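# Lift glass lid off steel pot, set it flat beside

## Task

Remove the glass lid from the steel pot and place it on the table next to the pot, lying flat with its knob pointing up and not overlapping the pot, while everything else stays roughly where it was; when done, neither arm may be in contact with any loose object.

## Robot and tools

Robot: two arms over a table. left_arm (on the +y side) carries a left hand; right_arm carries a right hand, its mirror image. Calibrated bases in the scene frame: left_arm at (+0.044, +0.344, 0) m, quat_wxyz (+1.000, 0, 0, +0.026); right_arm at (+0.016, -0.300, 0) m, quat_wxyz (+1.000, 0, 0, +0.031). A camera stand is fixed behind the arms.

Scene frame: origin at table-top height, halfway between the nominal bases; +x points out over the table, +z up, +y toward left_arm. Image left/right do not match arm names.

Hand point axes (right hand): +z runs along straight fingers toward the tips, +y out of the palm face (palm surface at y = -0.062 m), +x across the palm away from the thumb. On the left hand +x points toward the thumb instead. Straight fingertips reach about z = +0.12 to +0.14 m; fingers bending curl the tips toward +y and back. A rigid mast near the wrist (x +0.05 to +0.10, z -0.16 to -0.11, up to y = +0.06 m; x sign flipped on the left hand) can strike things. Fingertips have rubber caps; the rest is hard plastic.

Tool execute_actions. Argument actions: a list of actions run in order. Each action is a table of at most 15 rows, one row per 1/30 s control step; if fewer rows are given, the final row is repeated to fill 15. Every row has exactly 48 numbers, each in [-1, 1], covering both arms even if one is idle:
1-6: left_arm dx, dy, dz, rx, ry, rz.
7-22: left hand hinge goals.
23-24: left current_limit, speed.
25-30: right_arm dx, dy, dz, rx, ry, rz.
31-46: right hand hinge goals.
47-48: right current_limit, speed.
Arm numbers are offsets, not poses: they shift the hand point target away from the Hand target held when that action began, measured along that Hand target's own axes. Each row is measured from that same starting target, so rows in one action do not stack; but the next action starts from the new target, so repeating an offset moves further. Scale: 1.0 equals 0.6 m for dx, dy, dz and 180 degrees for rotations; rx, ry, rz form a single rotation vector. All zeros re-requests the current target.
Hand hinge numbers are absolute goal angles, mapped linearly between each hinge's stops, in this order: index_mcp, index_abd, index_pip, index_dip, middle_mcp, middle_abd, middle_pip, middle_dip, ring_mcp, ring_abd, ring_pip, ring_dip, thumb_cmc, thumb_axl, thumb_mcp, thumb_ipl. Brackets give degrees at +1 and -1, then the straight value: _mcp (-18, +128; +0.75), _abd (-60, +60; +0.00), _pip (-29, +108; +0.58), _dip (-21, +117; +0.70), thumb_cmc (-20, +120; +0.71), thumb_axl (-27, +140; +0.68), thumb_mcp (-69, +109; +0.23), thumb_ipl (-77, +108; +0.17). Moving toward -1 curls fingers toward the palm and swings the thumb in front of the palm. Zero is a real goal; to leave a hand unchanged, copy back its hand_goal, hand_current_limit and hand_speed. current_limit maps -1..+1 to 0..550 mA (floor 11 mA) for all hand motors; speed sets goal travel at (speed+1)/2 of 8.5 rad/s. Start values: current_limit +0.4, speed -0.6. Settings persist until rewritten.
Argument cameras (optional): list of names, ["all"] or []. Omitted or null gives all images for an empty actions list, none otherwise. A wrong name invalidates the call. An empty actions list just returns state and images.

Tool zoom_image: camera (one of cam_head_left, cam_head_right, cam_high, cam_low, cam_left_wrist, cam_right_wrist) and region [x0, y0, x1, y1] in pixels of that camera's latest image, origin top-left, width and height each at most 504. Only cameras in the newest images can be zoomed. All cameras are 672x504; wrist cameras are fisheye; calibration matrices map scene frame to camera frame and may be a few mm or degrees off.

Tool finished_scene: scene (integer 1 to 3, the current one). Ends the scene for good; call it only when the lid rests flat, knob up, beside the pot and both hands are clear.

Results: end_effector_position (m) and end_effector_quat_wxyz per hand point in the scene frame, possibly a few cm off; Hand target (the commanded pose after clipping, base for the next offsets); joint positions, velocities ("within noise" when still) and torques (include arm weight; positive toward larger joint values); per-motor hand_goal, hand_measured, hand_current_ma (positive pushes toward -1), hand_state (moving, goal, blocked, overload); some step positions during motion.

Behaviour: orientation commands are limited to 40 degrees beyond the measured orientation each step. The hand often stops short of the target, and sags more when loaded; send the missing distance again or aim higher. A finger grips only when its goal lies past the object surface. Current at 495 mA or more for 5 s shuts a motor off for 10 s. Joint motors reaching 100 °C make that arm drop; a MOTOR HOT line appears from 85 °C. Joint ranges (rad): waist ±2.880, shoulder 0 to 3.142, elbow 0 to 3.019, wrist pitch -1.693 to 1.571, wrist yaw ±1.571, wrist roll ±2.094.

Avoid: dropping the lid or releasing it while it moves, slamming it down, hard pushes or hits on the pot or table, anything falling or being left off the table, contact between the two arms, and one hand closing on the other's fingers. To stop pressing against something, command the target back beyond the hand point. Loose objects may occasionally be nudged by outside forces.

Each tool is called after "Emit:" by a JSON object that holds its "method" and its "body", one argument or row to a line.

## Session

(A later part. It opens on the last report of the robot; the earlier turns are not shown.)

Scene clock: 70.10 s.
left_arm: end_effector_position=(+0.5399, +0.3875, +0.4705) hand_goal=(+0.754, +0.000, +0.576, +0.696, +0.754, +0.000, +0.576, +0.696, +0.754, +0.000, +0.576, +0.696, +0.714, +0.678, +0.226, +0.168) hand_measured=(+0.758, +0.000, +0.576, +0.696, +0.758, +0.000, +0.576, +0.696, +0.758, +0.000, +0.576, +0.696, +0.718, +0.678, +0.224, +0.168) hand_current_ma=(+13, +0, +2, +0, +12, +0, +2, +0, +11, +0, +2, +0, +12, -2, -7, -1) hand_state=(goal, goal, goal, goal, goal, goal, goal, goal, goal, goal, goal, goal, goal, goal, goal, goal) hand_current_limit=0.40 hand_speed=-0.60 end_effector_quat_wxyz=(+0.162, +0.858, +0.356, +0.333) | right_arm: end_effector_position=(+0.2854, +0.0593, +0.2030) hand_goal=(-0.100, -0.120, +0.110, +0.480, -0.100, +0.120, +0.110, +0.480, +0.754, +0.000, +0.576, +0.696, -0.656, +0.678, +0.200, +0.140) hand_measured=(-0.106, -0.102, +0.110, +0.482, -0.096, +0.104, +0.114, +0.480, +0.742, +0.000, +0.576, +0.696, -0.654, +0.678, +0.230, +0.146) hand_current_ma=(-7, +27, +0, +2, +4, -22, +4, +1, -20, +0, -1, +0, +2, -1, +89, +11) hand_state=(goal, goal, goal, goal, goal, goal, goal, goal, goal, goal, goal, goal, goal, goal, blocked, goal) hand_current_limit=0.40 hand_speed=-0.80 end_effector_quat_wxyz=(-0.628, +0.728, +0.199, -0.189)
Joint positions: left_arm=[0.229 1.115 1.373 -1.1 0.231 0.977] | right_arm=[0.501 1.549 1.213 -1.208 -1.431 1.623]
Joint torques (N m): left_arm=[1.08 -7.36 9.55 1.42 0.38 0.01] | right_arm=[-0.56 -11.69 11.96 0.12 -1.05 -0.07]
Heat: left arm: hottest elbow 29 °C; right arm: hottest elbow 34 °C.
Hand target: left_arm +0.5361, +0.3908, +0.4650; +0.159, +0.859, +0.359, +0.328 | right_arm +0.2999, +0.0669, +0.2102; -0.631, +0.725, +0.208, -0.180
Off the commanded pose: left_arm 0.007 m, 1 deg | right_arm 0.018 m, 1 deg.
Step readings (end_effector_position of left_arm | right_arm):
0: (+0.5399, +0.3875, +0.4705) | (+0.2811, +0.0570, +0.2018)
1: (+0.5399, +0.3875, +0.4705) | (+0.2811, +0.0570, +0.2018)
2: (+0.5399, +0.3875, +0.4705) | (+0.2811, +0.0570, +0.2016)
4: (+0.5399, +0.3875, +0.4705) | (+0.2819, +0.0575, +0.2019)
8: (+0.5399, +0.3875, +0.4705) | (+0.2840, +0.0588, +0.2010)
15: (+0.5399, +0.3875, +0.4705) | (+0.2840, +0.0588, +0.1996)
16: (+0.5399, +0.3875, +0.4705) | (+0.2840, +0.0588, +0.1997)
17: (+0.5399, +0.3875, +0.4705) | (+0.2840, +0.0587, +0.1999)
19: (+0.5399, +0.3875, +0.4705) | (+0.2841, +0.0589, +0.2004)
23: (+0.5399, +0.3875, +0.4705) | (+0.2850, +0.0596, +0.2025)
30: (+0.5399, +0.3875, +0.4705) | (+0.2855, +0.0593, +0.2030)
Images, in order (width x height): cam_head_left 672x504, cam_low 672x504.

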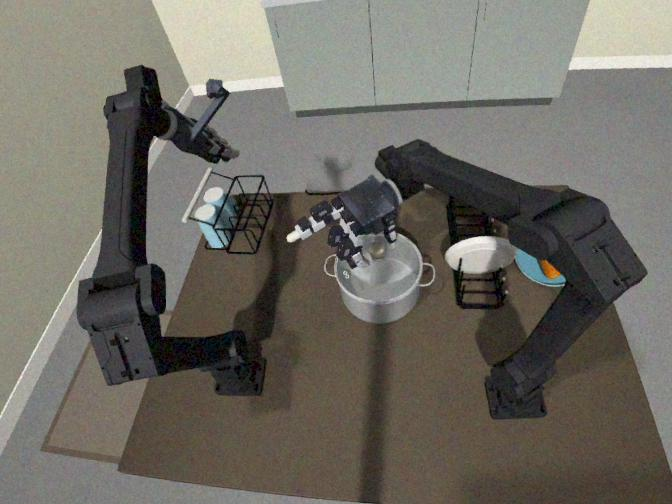

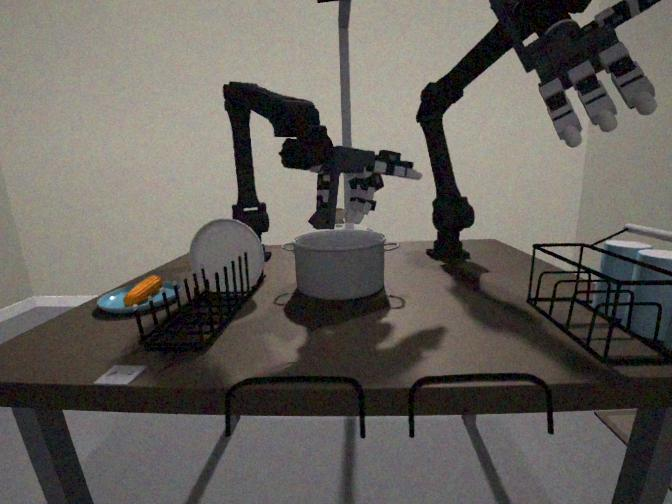

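Emit:
{"method": "execute_actions", "body": {
  "actions": [
    [[0,0,0,0,0,0,0.754,0,0.576,0.696,0.754,0,0.576,0.696,0.754,0,0.576,0.696,0.714,0.678,0.226,0.168,0.4,-0.6,0,0,0,0,0,0,-0.16,-0.12,0.11,0.479,-0.16,0.12,0.11,0.479,0.754,0,0.576,0.696,-0.657,0.678,0.16,0.125,0.5,-0.8]],
    [[0,0,0,0,0,0,0.754,0,0.576,0.696,0.754,0,0.576,0.696,0.754,0,0.576,0.696,0.714,0.678,0.226,0.168,0.4,-0.6,0,0,0,0,0,0,-0.24,-0.12,0.09,0.45,-0.24,0.12,0.09,0.45,0.754,0,0.576,0.696,-0.657,0.678,0.12,0.11,0.5,-0.85]]
  ],
  "cameras": ["cam_low","cam_head_left"]
}}

Emit:
{"method": "zoom_image", "body": {
  "camera": "cam_low",
  "region": [290, 180, 410, 280]
}}

Emit:
{"method": "zoom_image", "body": {
  "camera": "cam_head_left",
  "region": [345, 230, 415, 285]
}}

Scene clock: 73.27 s.
left_arm: end_effector_position=(+0.5399, +0.3875, +0.4705) hand_goal=(+0.754, +0.000, +0.576, +0.696, +0.754, +0.000, +0.576, +0.696, +0.754, +0.000, +0.576, +0.696, +0.714, +0.678, +0.226, +0.168) hand_measured=(+0.758, +0.000, +0.576, +0.696, +0.758, +0.000, +0.576, +0.696, +0.758, +0.000, +0.576, +0.696, +0.718, +0.678, +0.224, +0.168) hand_current_ma=(+13, +0, +2, +0, +12, +0, +2, +0, +11, +0, +2, +0, +12, -2, -7, -1) hand_state=(goal, goal, goal, goal, goal, goal, goal, goal, goal, goal, goal, goal, goal, goal, goal, goal) hand_current_limit=0.40 hand_speed=-0.60 end_effector_quat_wxyz=(+0.162, +0.858, +0.356, +0.333) | right_arm: end_effector_position=(+0.2859, +0.0593, +0.2037) hand_goal=(-0.240, -0.120, +0.090, +0.450, -0.240, +0.120, +0.090, +0.450, +0.754, +0.000, +0.576, +0.696, -0.656, +0.678, +0.120, +0.110) hand_measured=(-0.178, -0.104, +0.108, +0.468, -0.210, +0.108, +0.100, +0.454, +0.742, +0.000, +0.576, +0.696, -0.654, +0.678, +0.200, +0.144) hand_current_ma=(+188, +24, +30, +31, +68, -17, +13, +6, -20, +0, -1, +0, +1, -1, +343, +116) hand_state=(blocked, goal, goal, goal, blocked, goal, goal, goal, goal, goal, goal, goal, goal, goal, blocked, blocked) hand_current_limit=0.50 hand_speed=-0.85 end_effector_quat_wxyz=(-0.628, +0.728, +0.200, -0.188)
Joint positions: left_arm=[0.229 1.115 1.373 -1.1 0.231 0.977] | right_arm=[0.501 1.549 1.216 -1.212 -1.43 1.62]
Joint torques (N m): left_arm=[1.03 -7.36 9.55 1.35 0.39 0.01] | right_arm=[-0.62 -11.75 11.82 0.23 -1.12 -0.11]
Heat: left arm: hottest elbow 29 °C; right arm: hottest elbow 34 °C.
Hand target: left_arm +0.5361, +0.3908, +0.4650; +0.159, +0.859, +0.359, +0.328 | right_arm +0.2998, +0.0668, +0.2101; -0.631, +0.725, +0.208, -0.181
Off the commanded pose: left_arm 0.007 m, 1 deg | right_arm 0.017 m, 1 deg.
Step readings (end_effector_position of left_arm | right_arm):
0: (+0.5399, +0.3875, +0.4705) | (+0.2854, +0.0592, +0.2030)
1: (+0.5399, +0.3875, +0.4705) | (+0.2854, +0.0592, +0.2030)
2: (+0.5399, +0.3875, +0.4705) | (+0.2854, +0.0592, +0.2030)
4: (+0.5399, +0.3875, +0.4705) | (+0.2858, +0.0594, +0.2036)
8: (+0.5399, +0.3875, +0.4705) | (+0.2859, +0.0595, +0.2039)
15: (+0.5399, +0.3875, +0.4705) | (+0.2858, +0.0595, +0.2039)
16: (+0.5399, +0.3875, +0.4705) | (+0.2858, +0.0594, +0.2039)
17: (+0.5399, +0.3875, +0.4705) | (+0.2858, +0.0594, +0.2037)
19: (+0.5399, +0.3875, +0.4705) | (+0.2859, +0.0593, +0.2037)
23: (+0.5399, +0.3875, +0.4705) | (+0.2859, +0.0593, +0.2037)
30: (+0.5399, +0.3875, +0.4705) | (+0.2859, +0.0593, +0.2037)
Images, in order (width x height): cam_head_left 672x504, cam_low 672x504.

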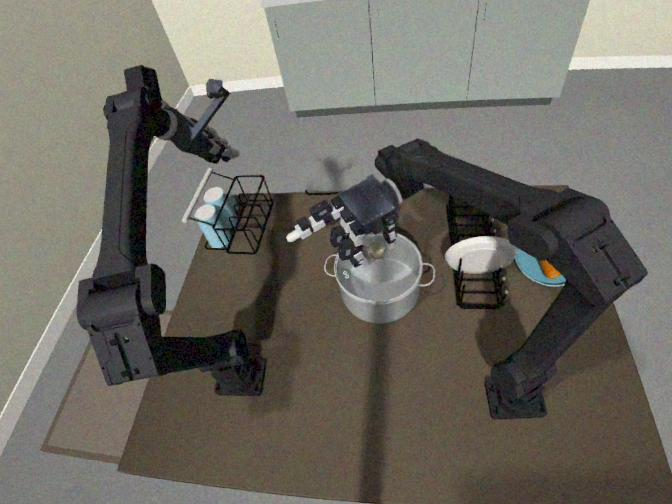

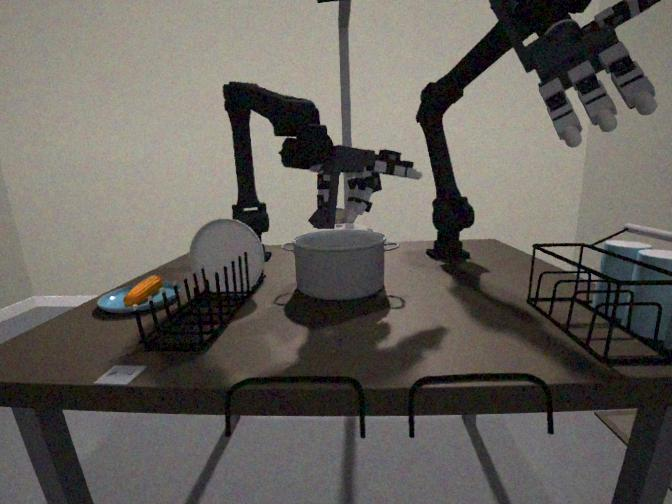

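Scaled by 4.200.

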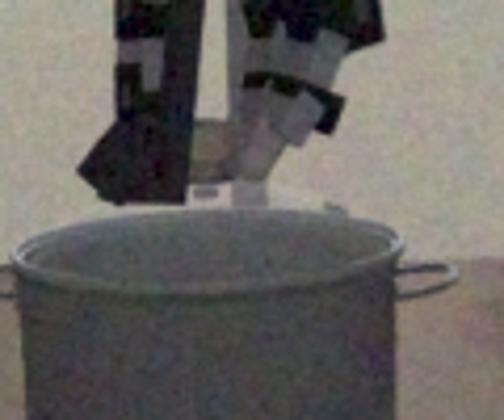

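Scaled by 7.200.

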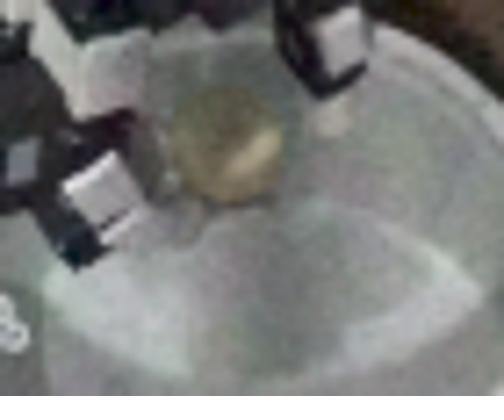

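Emit:
{"method": "execute_actions", "body": {
  "actions": [
    [[0,0,0,0,0,0,0.754,0,0.576,0.696,0.754,0,0.576,0.696,0.754,0,0.576,0.696,0.714,0.678,0.226,0.168,0.4,-0.6,0,0,0,0,0,0,-0.31,-0.14,0.05,0.41,-0.35,0.14,0.05,0.41,0.754,0,0.576,0.696,-0.657,0.678,0.06,0.06,0.72,-0.85]],
    [[0,0,0,0,0,0,0.754,0,0.576,0.696,0.754,0,0.576,0.696,0.754,0,0.576,0.696,0.714,0.678,0.226,0.168,0.4,-0.6,0.006,-0.013,-0.002,0,0,0,-0.31,-0.14,0.05,0.41,-0.35,0.14,0.05,0.41,0.754,0,0.576,0.696,-0.657,0.678,0.06,0.06,0.72,-0.85]]
  ],
  "cameras": ["cam_low","cam_head_left"]
}}

Emit:
{"method": "zoom_image", "body": {
  "camera": "cam_low",
  "region": [290, 180, 410, 280]
}}

Emit:
{"method": "zoom_image", "body": {
  "camera": "cam_head_left",
  "region": [345, 230, 415, 285]
}}

Scene clock: 76.07 s.
left_arm: end_effector_position=(+0.5399, +0.3875, +0.4705) hand_goal=(+0.754, +0.000, +0.576, +0.696, +0.754, +0.000, +0.576, +0.696, +0.754, +0.000, +0.576, +0.696, +0.714, +0.678, +0.226, +0.168) hand_measured=(+0.758, +0.000, +0.576, +0.696, +0.758, +0.000, +0.576, +0.696, +0.758, +0.000, +0.576, +0.696, +0.718, +0.678, +0.224, +0.168) hand_current_ma=(+13, +0, +2, +0, +12, +0, +2, +0, +11, +0, +2, +0, +12, -2, -7, -1) hand_state=(goal, goal, goal, goal, goal, goal, goal, goal, goal, goal, goal, goal, goal, goal, goal, goal) hand_current_limit=0.40 hand_speed=-0.60 end_effector_quat_wxyz=(+0.162, +0.858, +0.356, +0.333) | right_arm: end_effector_position=(+0.2867, +0.0595, +0.2041) hand_goal=(-0.310, -0.140, +0.050, +0.410, -0.350, +0.140, +0.050, +0.410, +0.754, +0.000, +0.576, +0.696, -0.656, +0.678, +0.060, +0.060) hand_measured=(-0.182, -0.106, +0.108, +0.454, -0.222, +0.110, +0.100, +0.444, +0.742, +0.000, +0.576, +0.696, -0.654, +0.678, +0.198, +0.132) hand_current_ma=(+473, +62, +154, +106, +473, -55, +126, +76, -20, +0, -1, +0, +1, -1, +473, +317) hand_state=(blocked, blocked, blocked, blocked, blocked, blocked, blocked, blocked, goal, goal, goal, goal, goal, goal, blocked, blocked) hand_current_limit=0.72 hand_speed=-0.85 end_effector_quat_wxyz=(-0.625, +0.730, +0.196, -0.193)
Joint positions: left_arm=[0.229 1.115 1.373 -1.1 0.231 0.977] | right_arm=[0.501 1.557 1.226 -1.229 -1.427 1.619]
Joint torques (N m): left_arm=[0.97 -7.36 9.55 1.42 0.38 0.02] | right_arm=[-0.5 -12.51 12.79 0.12 -1.2 -0.06]
Heat: left arm: hottest elbow 29 °C; right arm: hottest elbow 34 °C.
Hand target: left_arm +0.5361, +0.3908, +0.4650; +0.159, +0.859, +0.359, +0.328 | right_arm +0.3029, +0.0687, +0.2180; -0.631, +0.725, +0.208, -0.181
Off the commanded pose: left_arm 0.007 m, 1 deg | right_arm 0.023 m, 2 deg.
Step readings (end_effector_position of left_arm | right_arm):
0: (+0.5399, +0.3875, +0.4705) | (+0.2859, +0.0593, +0.2037)
1: (+0.5399, +0.3875, +0.4705) | (+0.2859, +0.0593, +0.2037)
2: (+0.5399, +0.3875, +0.4705) | (+0.2859, +0.0593, +0.2037)
4: (+0.5399, +0.3875, +0.4705) | (+0.2859, +0.0593, +0.2037)
8: (+0.5399, +0.3875, +0.4705) | (+0.2860, +0.0594, +0.2037)
15: (+0.5399, +0.3875, +0.4705) | (+0.2860, +0.0594, +0.2037)
16: (+0.5399, +0.3875, +0.4705) | (+0.2861, +0.0594, +0.2038)
17: (+0.5399, +0.3875, +0.4705) | (+0.2862, +0.0595, +0.2040)
19: (+0.5399, +0.3875, +0.4705) | (+0.2865, +0.0595, +0.2041)
23: (+0.5399, +0.3875, +0.4705) | (+0.2867, +0.0596, +0.2040)
30: (+0.5399, +0.3875, +0.4705) | (+0.2866, +0.0595, +0.2040)
Images, in order (width x height): cam_head_left 672x504, cam_low 672x504.

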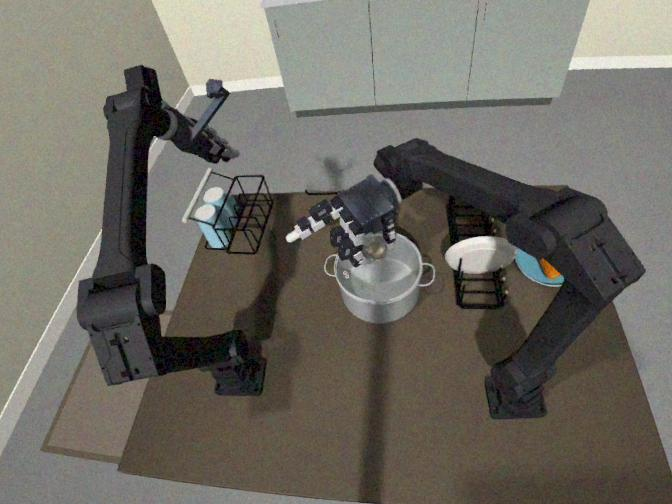

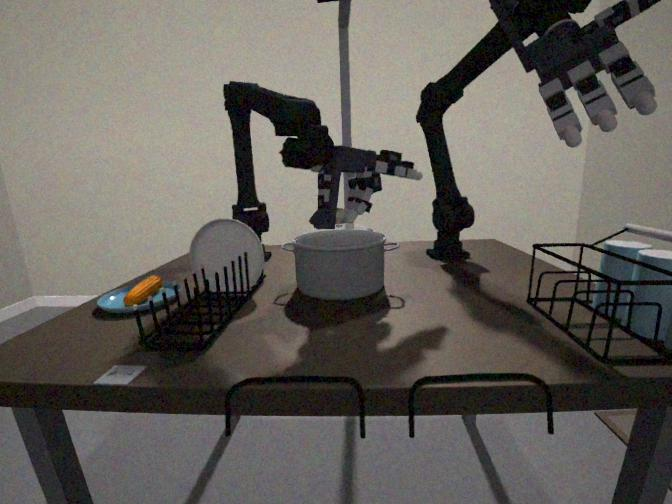

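Scaled by 4.200.

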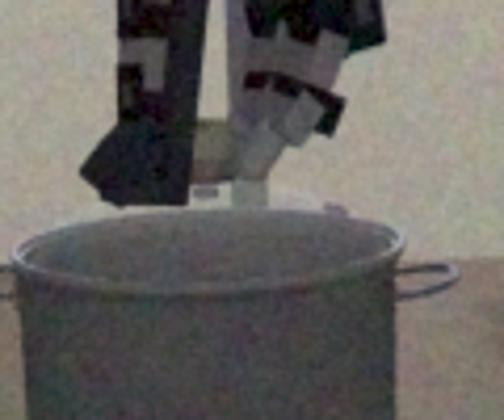

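Scaled by 7.200.

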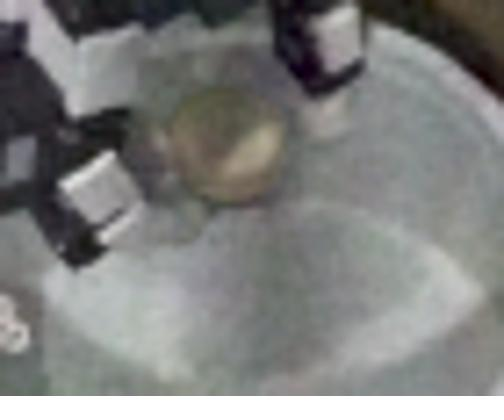

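Emit:
{"method": "execute_actions", "body": {
  "actions": [
    [[0,0,0,0,0,0,0.754,0,0.576,0.696,0.754,0,0.576,0.696,0.754,0,0.576,0.696,0.714,0.678,0.226,0.168,0.4,-0.6,0.004,-0.014,-0.002,0,0,0,-0.31,-0.14,0.05,0.41,-0.36,0.14,0.05,0.41,0.754,0,0.576,0.696,-0.657,0.678,0.05,0.05,0.72,-0.85]],
    [[0,0,0,0,0,0,0.754,0,0.576,0.696,0.754,0,0.576,0.696,0.754,0,0.576,0.696,0.714,0.678,0.226,0.168,0.4,-0.6,0.001,-0.016,-0.002,0,0,0,-0.31,-0.14,0.05,0.41,-0.36,0.14,0.05,0.41,0.754,0,0.576,0.696,-0.657,0.678,0.05,0.05,0.72,-0.85]]
  ],
  "cameras": ["cam_low","cam_head_left"]
}}

Emit:
{"method": "zoom_image", "body": {
  "camera": "cam_low",
  "region": [290, 180, 410, 280]
}}

Emit:
{"method": "zoom_image", "body": {
  "camera": "cam_head_left",
  "region": [310, 190, 440, 320]
}}

Scene clock: 78.83 s.
left_arm: end_effector_position=(+0.5399, +0.3875, +0.4705) hand_goal=(+0.754, +0.000, +0.576, +0.696, +0.754, +0.000, +0.576, +0.696, +0.754, +0.000, +0.576, +0.696, +0.714, +0.678, +0.226, +0.168) hand_measured=(+0.758, +0.000, +0.576, +0.696, +0.758, +0.000, +0.576, +0.696, +0.758, +0.000, +0.576, +0.696, +0.718, +0.678, +0.224, +0.168) hand_current_ma=(+13, +0, +2, +0, +12, +0, +2, +0, +11, +0, +2, +0, +12, -2, -7, -1) hand_state=(goal, goal, goal, goal, goal, goal, goal, goal, goal, goal, goal, goal, goal, goal, goal, goal) hand_current_limit=0.40 hand_speed=-0.60 end_effector_quat_wxyz=(+0.162, +0.858, +0.356, +0.333) | right_arm: end_effector_position=(+0.2875, +0.0595, +0.2069) hand_goal=(-0.310, -0.140, +0.050, +0.410, -0.360, +0.140, +0.050, +0.410, +0.754, +0.000, +0.576, +0.696, -0.656, +0.678, +0.050, +0.050) hand_measured=(-0.182, -0.106, +0.108, +0.454, -0.234, +0.108, +0.100, +0.444, +0.742, +0.000, +0.576, +0.696, -0.656, +0.678, +0.160, +0.096) hand_current_ma=(+473, +63, +154, +106, +473, -60, +126, +76, -20, +0, -1, +0, +0, +0, +473, +167) hand_state=(blocked, blocked, blocked, blocked, blocked, blocked, blocked, blocked, goal, goal, goal, goal, goal, goal, blocked, blocked) hand_current_limit=0.72 hand_speed=-0.85 end_effector_quat_wxyz=(-0.621, +0.733, +0.191, -0.200)
Joint positions: left_arm=[0.229 1.115 1.373 -1.1 0.231 0.977] | right_arm=[0.501 1.568 1.248 -1.271 -1.423 1.608]
Joint torques (N m): left_arm=[1.03 -7.3 9.55 1.37 0.39 0.02] | right_arm=[-0.38 -13.98 14.23 -0.03 -1.37 0.1]
Motor temperatures (°C): left_arm=[24 26 29 25 23 25] | right_arm=[24 26 35 23 25 23]
Heat: left arm: hottest elbow 29 °C; right arm: hottest elbow 35 °C.
Hand target: left_arm +0.5361, +0.3908, +0.4650; +0.159, +0.859, +0.359, +0.328 | right_arm +0.3054, +0.0704, +0.2363; -0.631, +0.725, +0.208, -0.181
Off the commanded pose: left_arm 0.007 m, 1 deg | right_arm 0.036 m, 3 deg.
Step readings (end_effector_position of left_arm | right_arm):
0: (+0.5399, +0.3875, +0.4705) | (+0.2866, +0.0595, +0.2040)
1: (+0.5399, +0.3875, +0.4705) | (+0.2866, +0.0595, +0.2040)
2: (+0.5399, +0.3875, +0.4705) | (+0.2868, +0.0595, +0.2044)
4: (+0.5399, +0.3875, +0.4705) | (+0.2871, +0.0597, +0.2049)
8: (+0.5399, +0.3875, +0.4705) | (+0.2874, +0.0599, +0.2053)
15: (+0.5399, +0.3875, +0.4705) | (+0.2875, +0.0599, +0.2054)
16: (+0.5399, +0.3875, +0.4705) | (+0.2876, +0.0600, +0.2057)
17: (+0.5399, +0.3875, +0.4705) | (+0.2876, +0.0599, +0.2060)
19: (+0.5399, +0.3875, +0.4705) | (+0.2881, +0.0602, +0.2073)
23: (+0.5399, +0.3875, +0.4705) | (+0.2877, +0.0597, +0.2069)
30: (+0.5399, +0.3875, +0.4705) | (+0.2875, +0.0594, +0.2069)
Images, in order (width x height): cam_head_left 672x504, cam_low 672x504.

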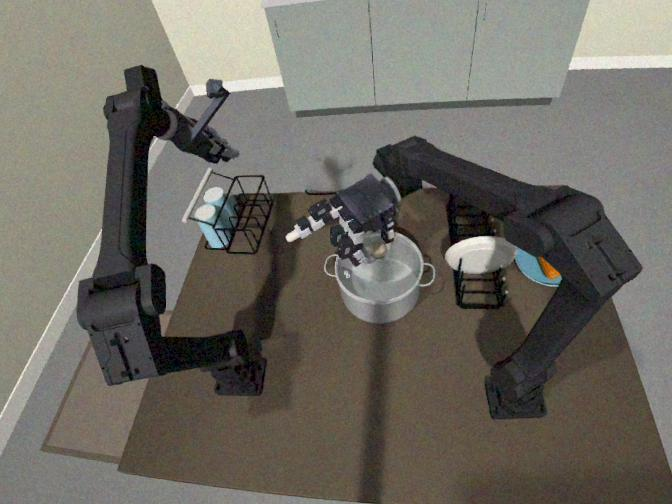

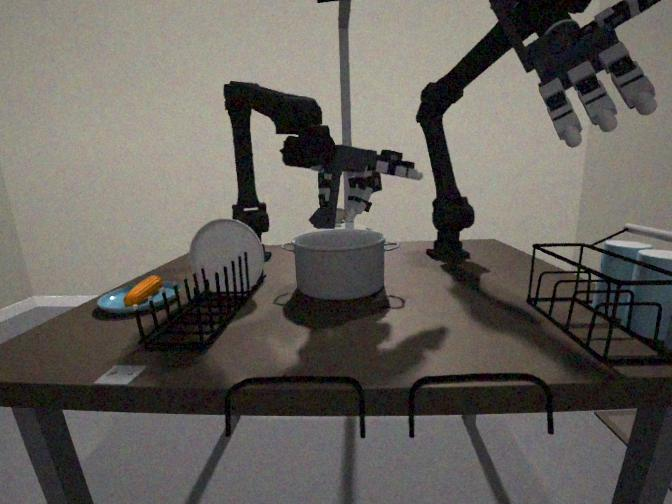

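Scaled by 4.200.

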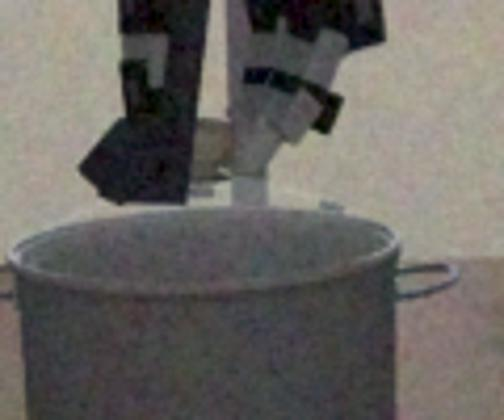

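Scaled by 3.877.

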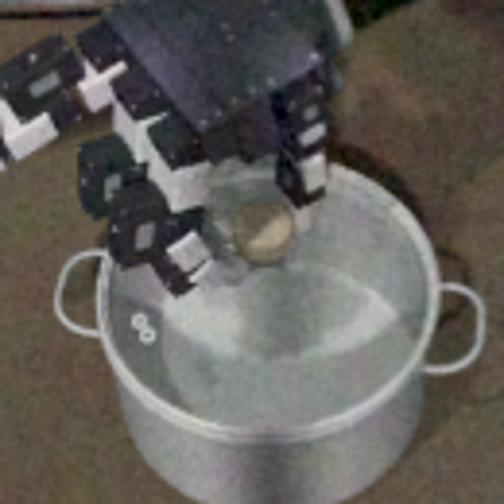

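Emit:
{"method": "execute_actions", "body": {
  "actions": [
    [[0,0,0,0,0,0,0.754,0,0.576,0.696,0.754,0,0.576,0.696,0.754,0,0.576,0.696,0.714,0.678,0.226,0.168,0.4,-0.6,0,-0.016,-0.003,0,0,0,-0.32,-0.14,0.05,0.41,-0.37,0.14,0.05,0.41,0.754,0,0.576,0.696,-0.657,0.678,0.03,0.03,0.72,-0.85]],
    [[0,0,0,0,0,0,0.754,0,0.576,0.696,0.754,0,0.576,0.696,0.754,0,0.576,0.696,0.714,0.678,0.226,0.168,0.4,-0.6,0,-0.016,-0.003,0,0,0,-0.32,-0.14,0.05,0.41,-0.37,0.14,0.05,0.41,0.754,0,0.576,0.696,-0.657,0.678,0.03,0.03,0.72,-0.85]]
  ],
  "cameras": ["cam_low","cam_head_left"]
}}

Emit:
{"method": "zoom_image", "body": {
  "camera": "cam_low",
  "region": [290, 170, 410, 270]
}}

Emit:
{"method": "zoom_image", "body": {
  "camera": "cam_head_left",
  "region": [310, 190, 440, 320]
}}

Scene clock: 81.30 s.
left_arm: end_effector_position=(+0.5399, +0.3875, +0.4705) hand_goal=(+0.754, +0.000, +0.576, +0.696, +0.754, +0.000, +0.576, +0.696, +0.754, +0.000, +0.576, +0.696, +0.714, +0.678, +0.226, +0.168) hand_measured=(+0.758, +0.000, +0.576, +0.696, +0.758, +0.000, +0.576, +0.696, +0.758, +0.000, +0.576, +0.696, +0.718, +0.678, +0.224, +0.168) hand_current_ma=(+13, +0, +2, +0, +12, +0, +2, +0, +11, +0, +2, +0, +12, -2, -7, -1) hand_state=(goal, goal, goal, goal, goal, goal, goal, goal, goal, goal, goal, goal, goal, goal, goal, goal) hand_current_limit=0.40 hand_speed=-0.60 end_effector_quat_wxyz=(+0.162, +0.858, +0.356, +0.333) | right_arm: end_effector_position=(+0.2886, +0.0592, +0.2186) hand_goal=(-0.320, -0.140, +0.050, +0.410, -0.370, +0.140, +0.050, +0.410, +0.754, +0.000, +0.576, +0.696, -0.656, +0.678, +0.030, +0.030) hand_measured=(-0.182, -0.108, +0.108, +0.454, -0.242, +0.108, +0.100, +0.444, +0.742, +0.000, +0.576, +0.696, -0.642, +0.680, +0.160, +0.094) hand_current_ma=(+473, +61, +154, +106, +473, -60, +126, +76, -20, +0, -1, +0, +24, +3, +473, +268) hand_state=(blocked, blocked, blocked, blocked, blocked, blocked, blocked, blocked, goal, goal, goal, goal, goal, goal, blocked, blocked) hand_current_limit=0.72 hand_speed=-0.85 end_effector_quat_wxyz=(-0.618, +0.735, +0.190, -0.203)
Joint positions: left_arm=[0.229 1.115 1.373 -1.1 0.231 0.977] | right_arm=[0.501 1.568 1.282 -1.332 -1.417 1.587]
Joint torques (N m): left_arm=[1.08 -7.41 9.57 1.43 0.38 0.01] | right_arm=[-0.67 -14.92 14.78 -0.18 -1.58 0.12]
Heat: left arm: hottest elbow 29 °C; right arm: hottest elbow 35 °C.
Hand target: left_arm +0.5361, +0.3908, +0.4650; +0.159, +0.859, +0.359, +0.328 | right_arm +0.3059, +0.0696, +0.2556; -0.631, +0.725, +0.208, -0.181
Off the commanded pose: left_arm 0.007 m, 1 deg | right_arm 0.042 m, 4 deg.
Step readings (end_effector_position of left_arm | right_arm):
0: (+0.5399, +0.3875, +0.4705) | (+0.2875, +0.0594, +0.2069)
1: (+0.5399, +0.3875, +0.4705) | (+0.2875, +0.0594, +0.2069)
2: (+0.5399, +0.3875, +0.4705) | (+0.2874, +0.0593, +0.2070)
4: (+0.5399, +0.3875, +0.4705) | (+0.2874, +0.0591, +0.2076)
8: (+0.5399, +0.3875, +0.4705) | (+0.2876, +0.0588, +0.2089)
15: (+0.5399, +0.3875, +0.4705) | (+0.2878, +0.0588, +0.2108)
16: (+0.5399, +0.3875, +0.4705) | (+0.2877, +0.0588, +0.2108)
17: (+0.5399, +0.3875, +0.4705) | (+0.2876, +0.0587, +0.2111)
19: (+0.5399, +0.3875, +0.4705) | (+0.2875, +0.0586, +0.2124)
23: (+0.5399, +0.3875, +0.4705) | (+0.2883, +0.0591, +0.2159)
30: (+0.5399, +0.3875, +0.4705) | (+0.2889, +0.0595, +0.2184)
Images, in order (width x height): cam_head_left 672x504, cam_low 672x504.

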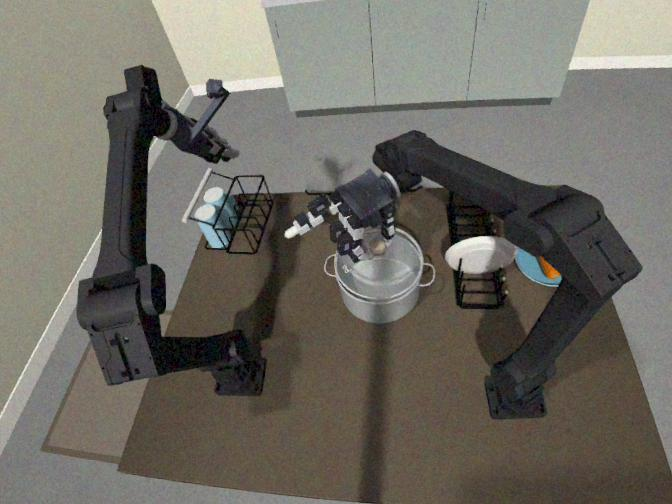

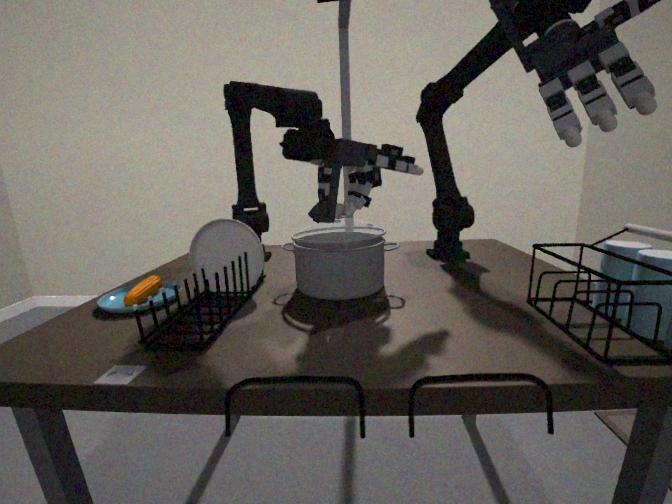

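Scaled by 4.200.

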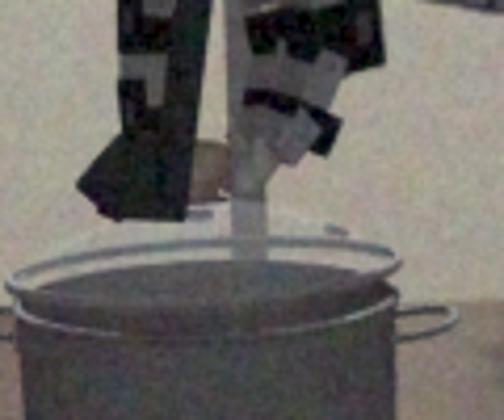

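Scaled by 3.877.

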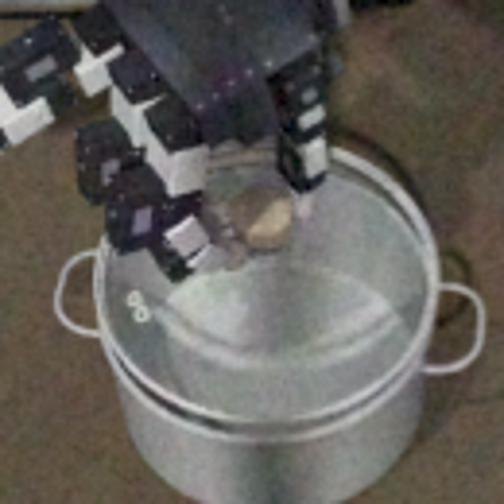

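Emit:
{"method": "execute_actions", "body": {
  "actions": [
    [[0,0,0,0,0,0,0.754,0,0.576,0.696,0.754,0,0.576,0.696,0.754,0,0.576,0.696,0.714,0.678,0.226,0.168,0.4,-0.6,0,-0.016,-0.003,-0.001,0,0,-0.32,-0.14,0.05,0.41,-0.37,0.14,0.05,0.41,0.754,0,0.576,0.696,-0.657,0.678,0.03,0.03,0.72,-0.85]],
    [[0,0,0,0,0,0,0.754,0,0.576,0.696,0.754,0,0.576,0.696,0.754,0,0.576,0.696,0.714,0.678,0.226,0.168,0.4,-0.6,0,-0.016,-0.003,-0.002,0,0,-0.32,-0.14,0.05,0.41,-0.37,0.14,0.05,0.41,0.754,0,0.576,0.696,-0.657,0.678,0.03,0.03,0.72,-0.85]],
    [[0,0,0,0,0,0,0.754,0,0.576,0.696,0.754,0,0.576,0.696,0.754,0,0.576,0.696,0.714,0.678,0.226,0.168,0.4,-0.6,0,-0.016,-0.003,-0.002,0,0,-0.32,-0.14,0.05,0.41,-0.37,0.14,0.05,0.41,0.754,0,0.576,0.696,-0.657,0.678,0.03,0.03,0.72,-0.85]]
  ],
  "cameras": ["cam_low","cam_head_left"]
}}

Emit:
{"method": "zoom_image", "body": {
  "camera": "cam_low",
  "region": [280, 150, 420, 270]
}}

Emit:
{"method": "zoom_image", "body": {
  "camera": "cam_head_left",
  "region": [310, 170, 440, 300]
}}

Scene clock: 84.23 s.
left_arm: end_effector_position=(+0.5399, +0.3875, +0.4705) hand_goal=(+0.754, +0.000, +0.576, +0.696, +0.754, +0.000, +0.576, +0.696, +0.754, +0.000, +0.576, +0.696, +0.714, +0.678, +0.226, +0.168) hand_measured=(+0.758, +0.000, +0.576, +0.696, +0.758, +0.000, +0.576, +0.696, +0.758, +0.000, +0.576, +0.696, +0.718, +0.678, +0.224, +0.168) hand_current_ma=(+13, +0, +2, +0, +12, +0, +2, +0, +11, +0, +2, +0, +12, -2, -7, -1) hand_state=(goal, goal, goal, goal, goal, goal, goal, goal, goal, goal, goal, goal, goal, goal, goal, goal) hand_current_limit=0.40 hand_speed=-0.60 end_effector_quat_wxyz=(+0.162, +0.858, +0.356, +0.333) | right_arm: end_effector_position=(+0.2927, +0.0600, +0.2424) hand_goal=(-0.320, -0.140, +0.050, +0.410, -0.370, +0.140, +0.050, +0.410, +0.754, +0.000, +0.576, +0.696, -0.656, +0.678, +0.030, +0.030) hand_measured=(-0.182, -0.108, +0.108, +0.454, -0.242, +0.108, +0.100, +0.444, +0.742, +0.000, +0.576, +0.696, -0.642, +0.680, +0.160, +0.094) hand_current_ma=(+473, +61, +154, +106, +473, -60, +126, +76, -20, +0, -1, +0, +24, +3, +473, +268) hand_state=(blocked, blocked, blocked, blocked, blocked, blocked, blocked, blocked, goal, goal, goal, goal, goal, goal, blocked, blocked) hand_current_limit=0.72 hand_speed=-0.85 end_effector_quat_wxyz=(-0.612, +0.740, +0.189, -0.206)
Joint positions: left_arm=[0.229 1.115 1.373 -1.1 0.231 0.977] | right_arm=[0.501 1.568 1.351 -1.418 -1.403 1.581]
Joint torques (N m): left_arm=[0.85 -7.36 9.57 1.4 0.39 0.02] | right_arm=[-0.44 -15.91 14.94 -0.25 -1.5 0.16]
Heat: left arm: hottest elbow 29 °C; right arm: hottest elbow 36 °C.
Hand target: left_arm +0.5361, +0.3908, +0.4650; +0.159, +0.859, +0.359, +0.328 | right_arm +0.3065, +0.0686, +0.2848; -0.625, +0.730, +0.210, -0.179
Off the commanded pose: left_arm 0.007 m, 1 deg | right_arm 0.046 m, 4 deg.
Step readings (end_effector_position of left_arm | right_arm):
0: (+0.5399, +0.3875, +0.4705) | (+0.2886, +0.0592, +0.2186)
1: (+0.5399, +0.3875, +0.4705) | (+0.2886, +0.0592, +0.2186)
2: (+0.5399, +0.3875, +0.4705) | (+0.2885, +0.0591, +0.2188)
4: (+0.5399, +0.3875, +0.4705) | (+0.2886, +0.0590, +0.2199)
8: (+0.5399, +0.3875, +0.4705) | (+0.2895, +0.0595, +0.2237)
15: (+0.5399, +0.3875, +0.4705) | (+0.2901, +0.0599, +0.2267)
16: (+0.5399, +0.3875, +0.4705) | (+0.2900, +0.0598, +0.2268)
17: (+0.5399, +0.3875, +0.4705) | (+0.2899, +0.0596, +0.2269)
19: (+0.5399, +0.3875, +0.4705) | (+0.2900, +0.0592, +0.2278)
23: (+0.5399, +0.3875, +0.4705) | (+0.2909, +0.0597, +0.2313)
30: (+0.5399, +0.3875, +0.4705) | (+0.2917, +0.0601, +0.2345)
31: (+0.5399, +0.3875, +0.4705) | (+0.2915, +0.0600, +0.2345)
32: (+0.5399, +0.3875, +0.4705) | (+0.2914, +0.0598, +0.2346)
34: (+0.5399, +0.3875, +0.4705) | (+0.2916, +0.0594, +0.2356)
38: (+0.5399, +0.3875, +0.4705) | (+0.2925, +0.0599, +0.2392)
45: (+0.5399, +0.3875, +0.4705) | (+0.2932, +0.0603, +0.2423)
Images, in order (width x height): cam_head_left 672x504, cam_low 672x504.

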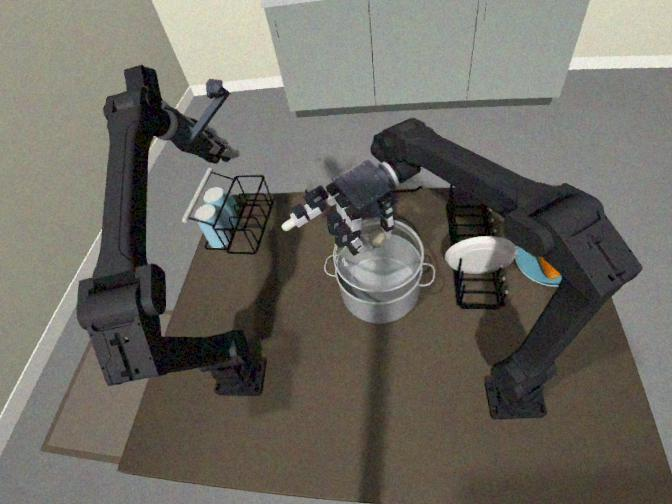

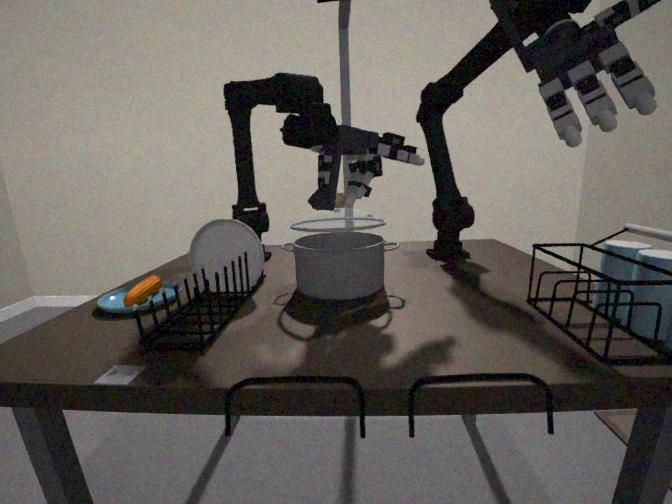

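Scaled by 3.600.

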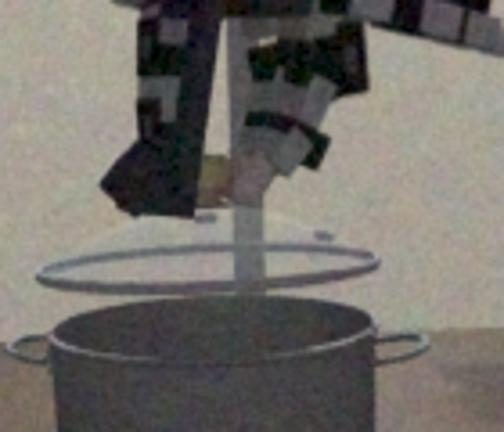

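Scaled by 3.877.

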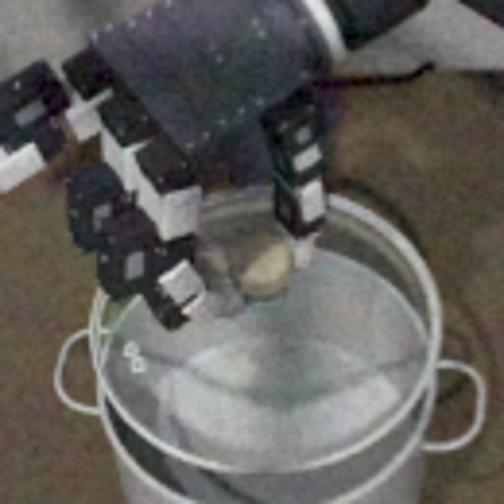

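Emit:
{"method": "execute_actions", "body": {
  "actions": [
    [[0,0,0,0,0,0,0.754,0,0.576,0.696,0.754,0,0.576,0.696,0.754,0,0.576,0.696,0.714,0.678,0.226,0.168,0.4,-0.6,0,-0.016,-0.003,0,0,0,-0.32,-0.14,0.05,0.41,-0.37,0.14,0.05,0.41,0.754,0,0.576,0.696,-0.657,0.678,0.03,0.03,0.72,-0.85]],
    [[0,0,0,0,0,0,0.754,0,0.576,0.696,0.754,0,0.576,0.696,0.754,0,0.576,0.696,0.714,0.678,0.226,0.168,0.4,-0.6,-0.0145,-0.006,0.01,0,-0.0045,-0.0007,-0.32,-0.14,0.05,0.41,-0.37,0.14,0.05,0.41,0.754,0,0.576,0.696,-0.657,0.678,0.03,0.03,0.72,-0.85]],
    [[0,0,0,0,0,0,0.754,0,0.576,0.696,0.754,0,0.576,0.696,0.754,0,0.576,0.696,0.714,0.678,0.226,0.168,0.4,-0.6,-0.0291,-0.0031,0.0197,0,-0.009,-0.0014,-0.32,-0.14,0.05,0.41,-0.37,0.14,0.05,0.41,0.754,0,0.576,0.696,-0.657,0.678,0.03,0.03,0.72,-0.85]],
    [[0,0,0,0,0,0,0.754,0,0.576,0.696,0.754,0,0.576,0.696,0.754,0,0.576,0.696,0.714,0.678,0.226,0.168,0.4,-0.6,-0.0291,-0.0031,0.0197,0,-0.009,-0.0014,-0.32,-0.14,0.05,0.41,-0.37,0.14,0.05,0.41,0.754,0,0.576,0.696,-0.657,0.678,0.03,0.03,0.72,-0.85]],
    [[0,0,0,0,0,0,0.754,0,0.576,0.696,0.754,0,0.576,0.696,0.754,0,0.576,0.696,0.714,0.678,0.226,0.168,0.4,-0.6,-0.0291,-0.0031,0.0197,0,-0.009,-0.0014,-0.32,-0.14,0.05,0.41,-0.37,0.14,0.05,0.41,0.754,0,0.576,0.696,-0.657,0.678,0.03,0.03,0.72,-0.85]]
  ],
  "cameras": ["cam_low","cam_head_left"]
}}

Emit:
{"method": "zoom_image", "body": {
  "camera": "cam_low",
  "region": [280, 140, 420, 260]
}}

Scene clock: 93.47 s.
left_arm: end_effector_position=(+0.5399, +0.3875, +0.4705) hand_goal=(+0.754, +0.000, +0.576, +0.696, +0.754, +0.000, +0.576, +0.696, +0.754, +0.000, +0.576, +0.696, +0.714, +0.678, +0.226, +0.168) hand_measured=(+0.758, +0.000, +0.576, +0.696, +0.758, +0.000, +0.576, +0.696, +0.758, +0.000, +0.576, +0.696, +0.718, +0.678, +0.224, +0.168) hand_current_ma=(+13, +0, +2, +0, +12, +0, +2, +0, +11, +0, +2, +0, +12, -2, -7, -1) hand_state=(goal, goal, goal, goal, goal, goal, goal, goal, goal, goal, goal, goal, goal, goal, goal, goal) hand_current_limit=0.40 hand_speed=-0.60 end_effector_quat_wxyz=(+0.162, +0.858, +0.356, +0.333) | right_arm: end_effector_position=(+0.2423, +0.0702, +0.2754) hand_goal=(-0.320, -0.140, +0.050, +0.410, -0.370, +0.140, +0.050, +0.410, +0.754, +0.000, +0.576, +0.696, -0.656, +0.678, +0.030, +0.030) hand_measured=(-0.182, -0.108, +0.108, +0.454, -0.244, +0.108, +0.100, +0.444, +0.742, +0.000, +0.576, +0.696, -0.640, +0.680, +0.160, +0.094) hand_current_ma=(+473, +57, +154, +106, +473, -60, +126, +76, -20, +0, -1, +0, +29, +4, +473, +268) hand_state=(blocked, blocked, blocked, blocked, blocked, blocked, blocked, blocked, goal, goal, goal, goal, goal, goal, blocked, blocked) hand_current_limit=0.72 hand_speed=-0.85 end_effector_quat_wxyz=(-0.607, +0.726, +0.240, -0.216)
Joint positions: left_arm=[0.229 1.115 1.373 -1.1 0.231 0.977] | right_arm=[0.591 1.479 1.343 -1.471 -1.401 1.556]
Joint torques (N m): left_arm=[1.08 -7.3 9.57 1.39 0.39 0.01] | right_arm=[0.44 -15.91 9.02 0.36 -1.63 0.2]
Heat: left arm: hottest elbow 29 °C; right arm: hottest elbow 36 °C.
Hand target: left_arm +0.5361, +0.3908, +0.4650; +0.159, +0.859, +0.359, +0.328 | right_arm +0.2323, +0.0692, +0.2972; -0.615, +0.719, +0.246, -0.210
Off the commanded pose: left_arm 0.007 m, 1 deg | right_arm 0.024 m, 2 deg.
Step readings (end_effector_position of left_arm | right_arm):
0: (+0.5399, +0.3875, +0.4705) | (+0.2927, +0.0600, +0.2424)
1: (+0.5399, +0.3875, +0.4705) | (+0.2927, +0.0600, +0.2424)
2: (+0.5399, +0.3875, +0.4705) | (+0.2926, +0.0599, +0.2426)
4: (+0.5399, +0.3875, +0.4705) | (+0.2925, +0.0597, +0.2439)
8: (+0.5399, +0.3875, +0.4705) | (+0.2934, +0.0603, +0.2478)
15: (+0.5399, +0.3875, +0.4705) | (+0.2940, +0.0606, +0.2508)
16: (+0.5399, +0.3875, +0.4705) | (+0.2938, +0.0605, +0.2508)
17: (+0.5399, +0.3875, +0.4705) | (+0.2936, +0.0604, +0.2509)
19: (+0.5399, +0.3875, +0.4705) | (+0.2933, +0.0602, +0.2509)
23: (+0.5399, +0.3875, +0.4705) | (+0.2926, +0.0598, +0.2510)
30: (+0.5399, +0.3875, +0.4705) | (+0.2922, +0.0595, +0.2511)
31: (+0.5399, +0.3875, +0.4705) | (+0.2921, +0.0596, +0.2511)
32: (+0.5399, +0.3875, +0.4705) | (+0.2916, +0.0598, +0.2512)
34: (+0.5399, +0.3875, +0.4705) | (+0.2900, +0.0605, +0.2520)
38: (+0.5399, +0.3875, +0.4705) | (+0.2837, +0.0633, +0.2563)
45: (+0.5399, +0.3875, +0.4705) | (+0.2773, +0.0652, +0.2622)
46: (+0.5399, +0.3875, +0.4705) | (+0.2773, +0.0652, +0.2622)
47: (+0.5399, +0.3875, +0.4705) | (+0.2770, +0.0654, +0.2624)
49: (+0.5399, +0.3875, +0.4705) | (+0.2757, +0.0661, +0.2631)
53: (+0.5399, +0.3875, +0.4705) | (+0.2699, +0.0686, +0.2672)
60: (+0.5399, +0.3875, +0.4705) | (+0.2635, +0.0703, +0.2739)
61: (+0.5399, +0.3875, +0.4705) | (+0.2635, +0.0703, +0.2740)
62: (+0.5399, +0.3875, +0.4705) | (+0.2627, +0.0704, +0.2739)
64: (+0.5399, +0.3875, +0.4705) | (+0.2596, +0.0697, +0.2729)
68: (+0.5399, +0.3875, +0.4705) | (+0.2500, +0.0694, +0.2718)
75: (+0.5399, +0.3875, +0.4705) | (+0.2425, +0.0704, +0.2749)
Images, in order (width x height): cam_head_left 672x504, cam_low 672x504.

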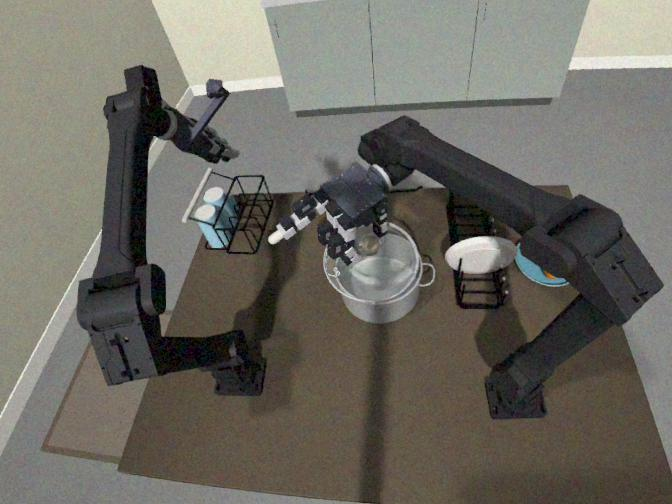

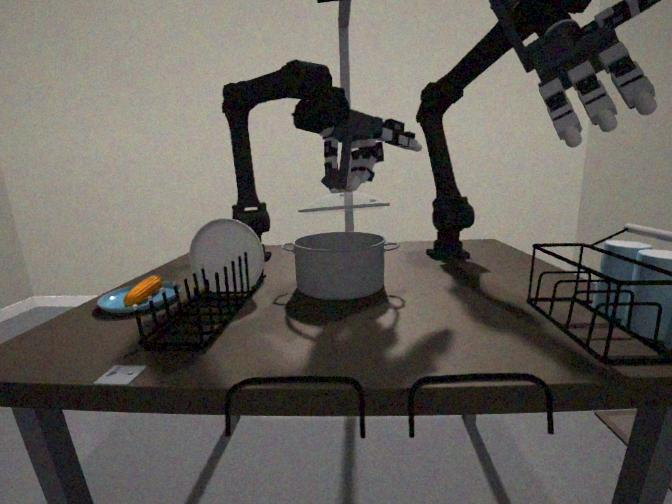

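Scaled by 3.600.

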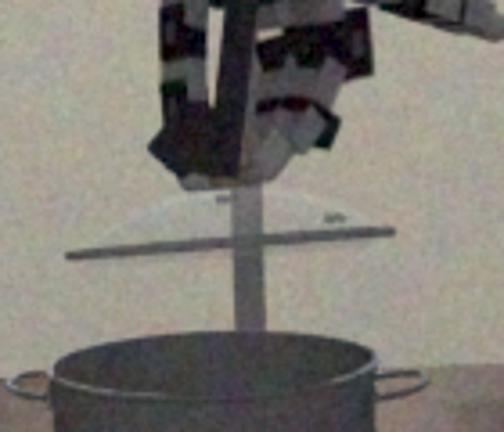

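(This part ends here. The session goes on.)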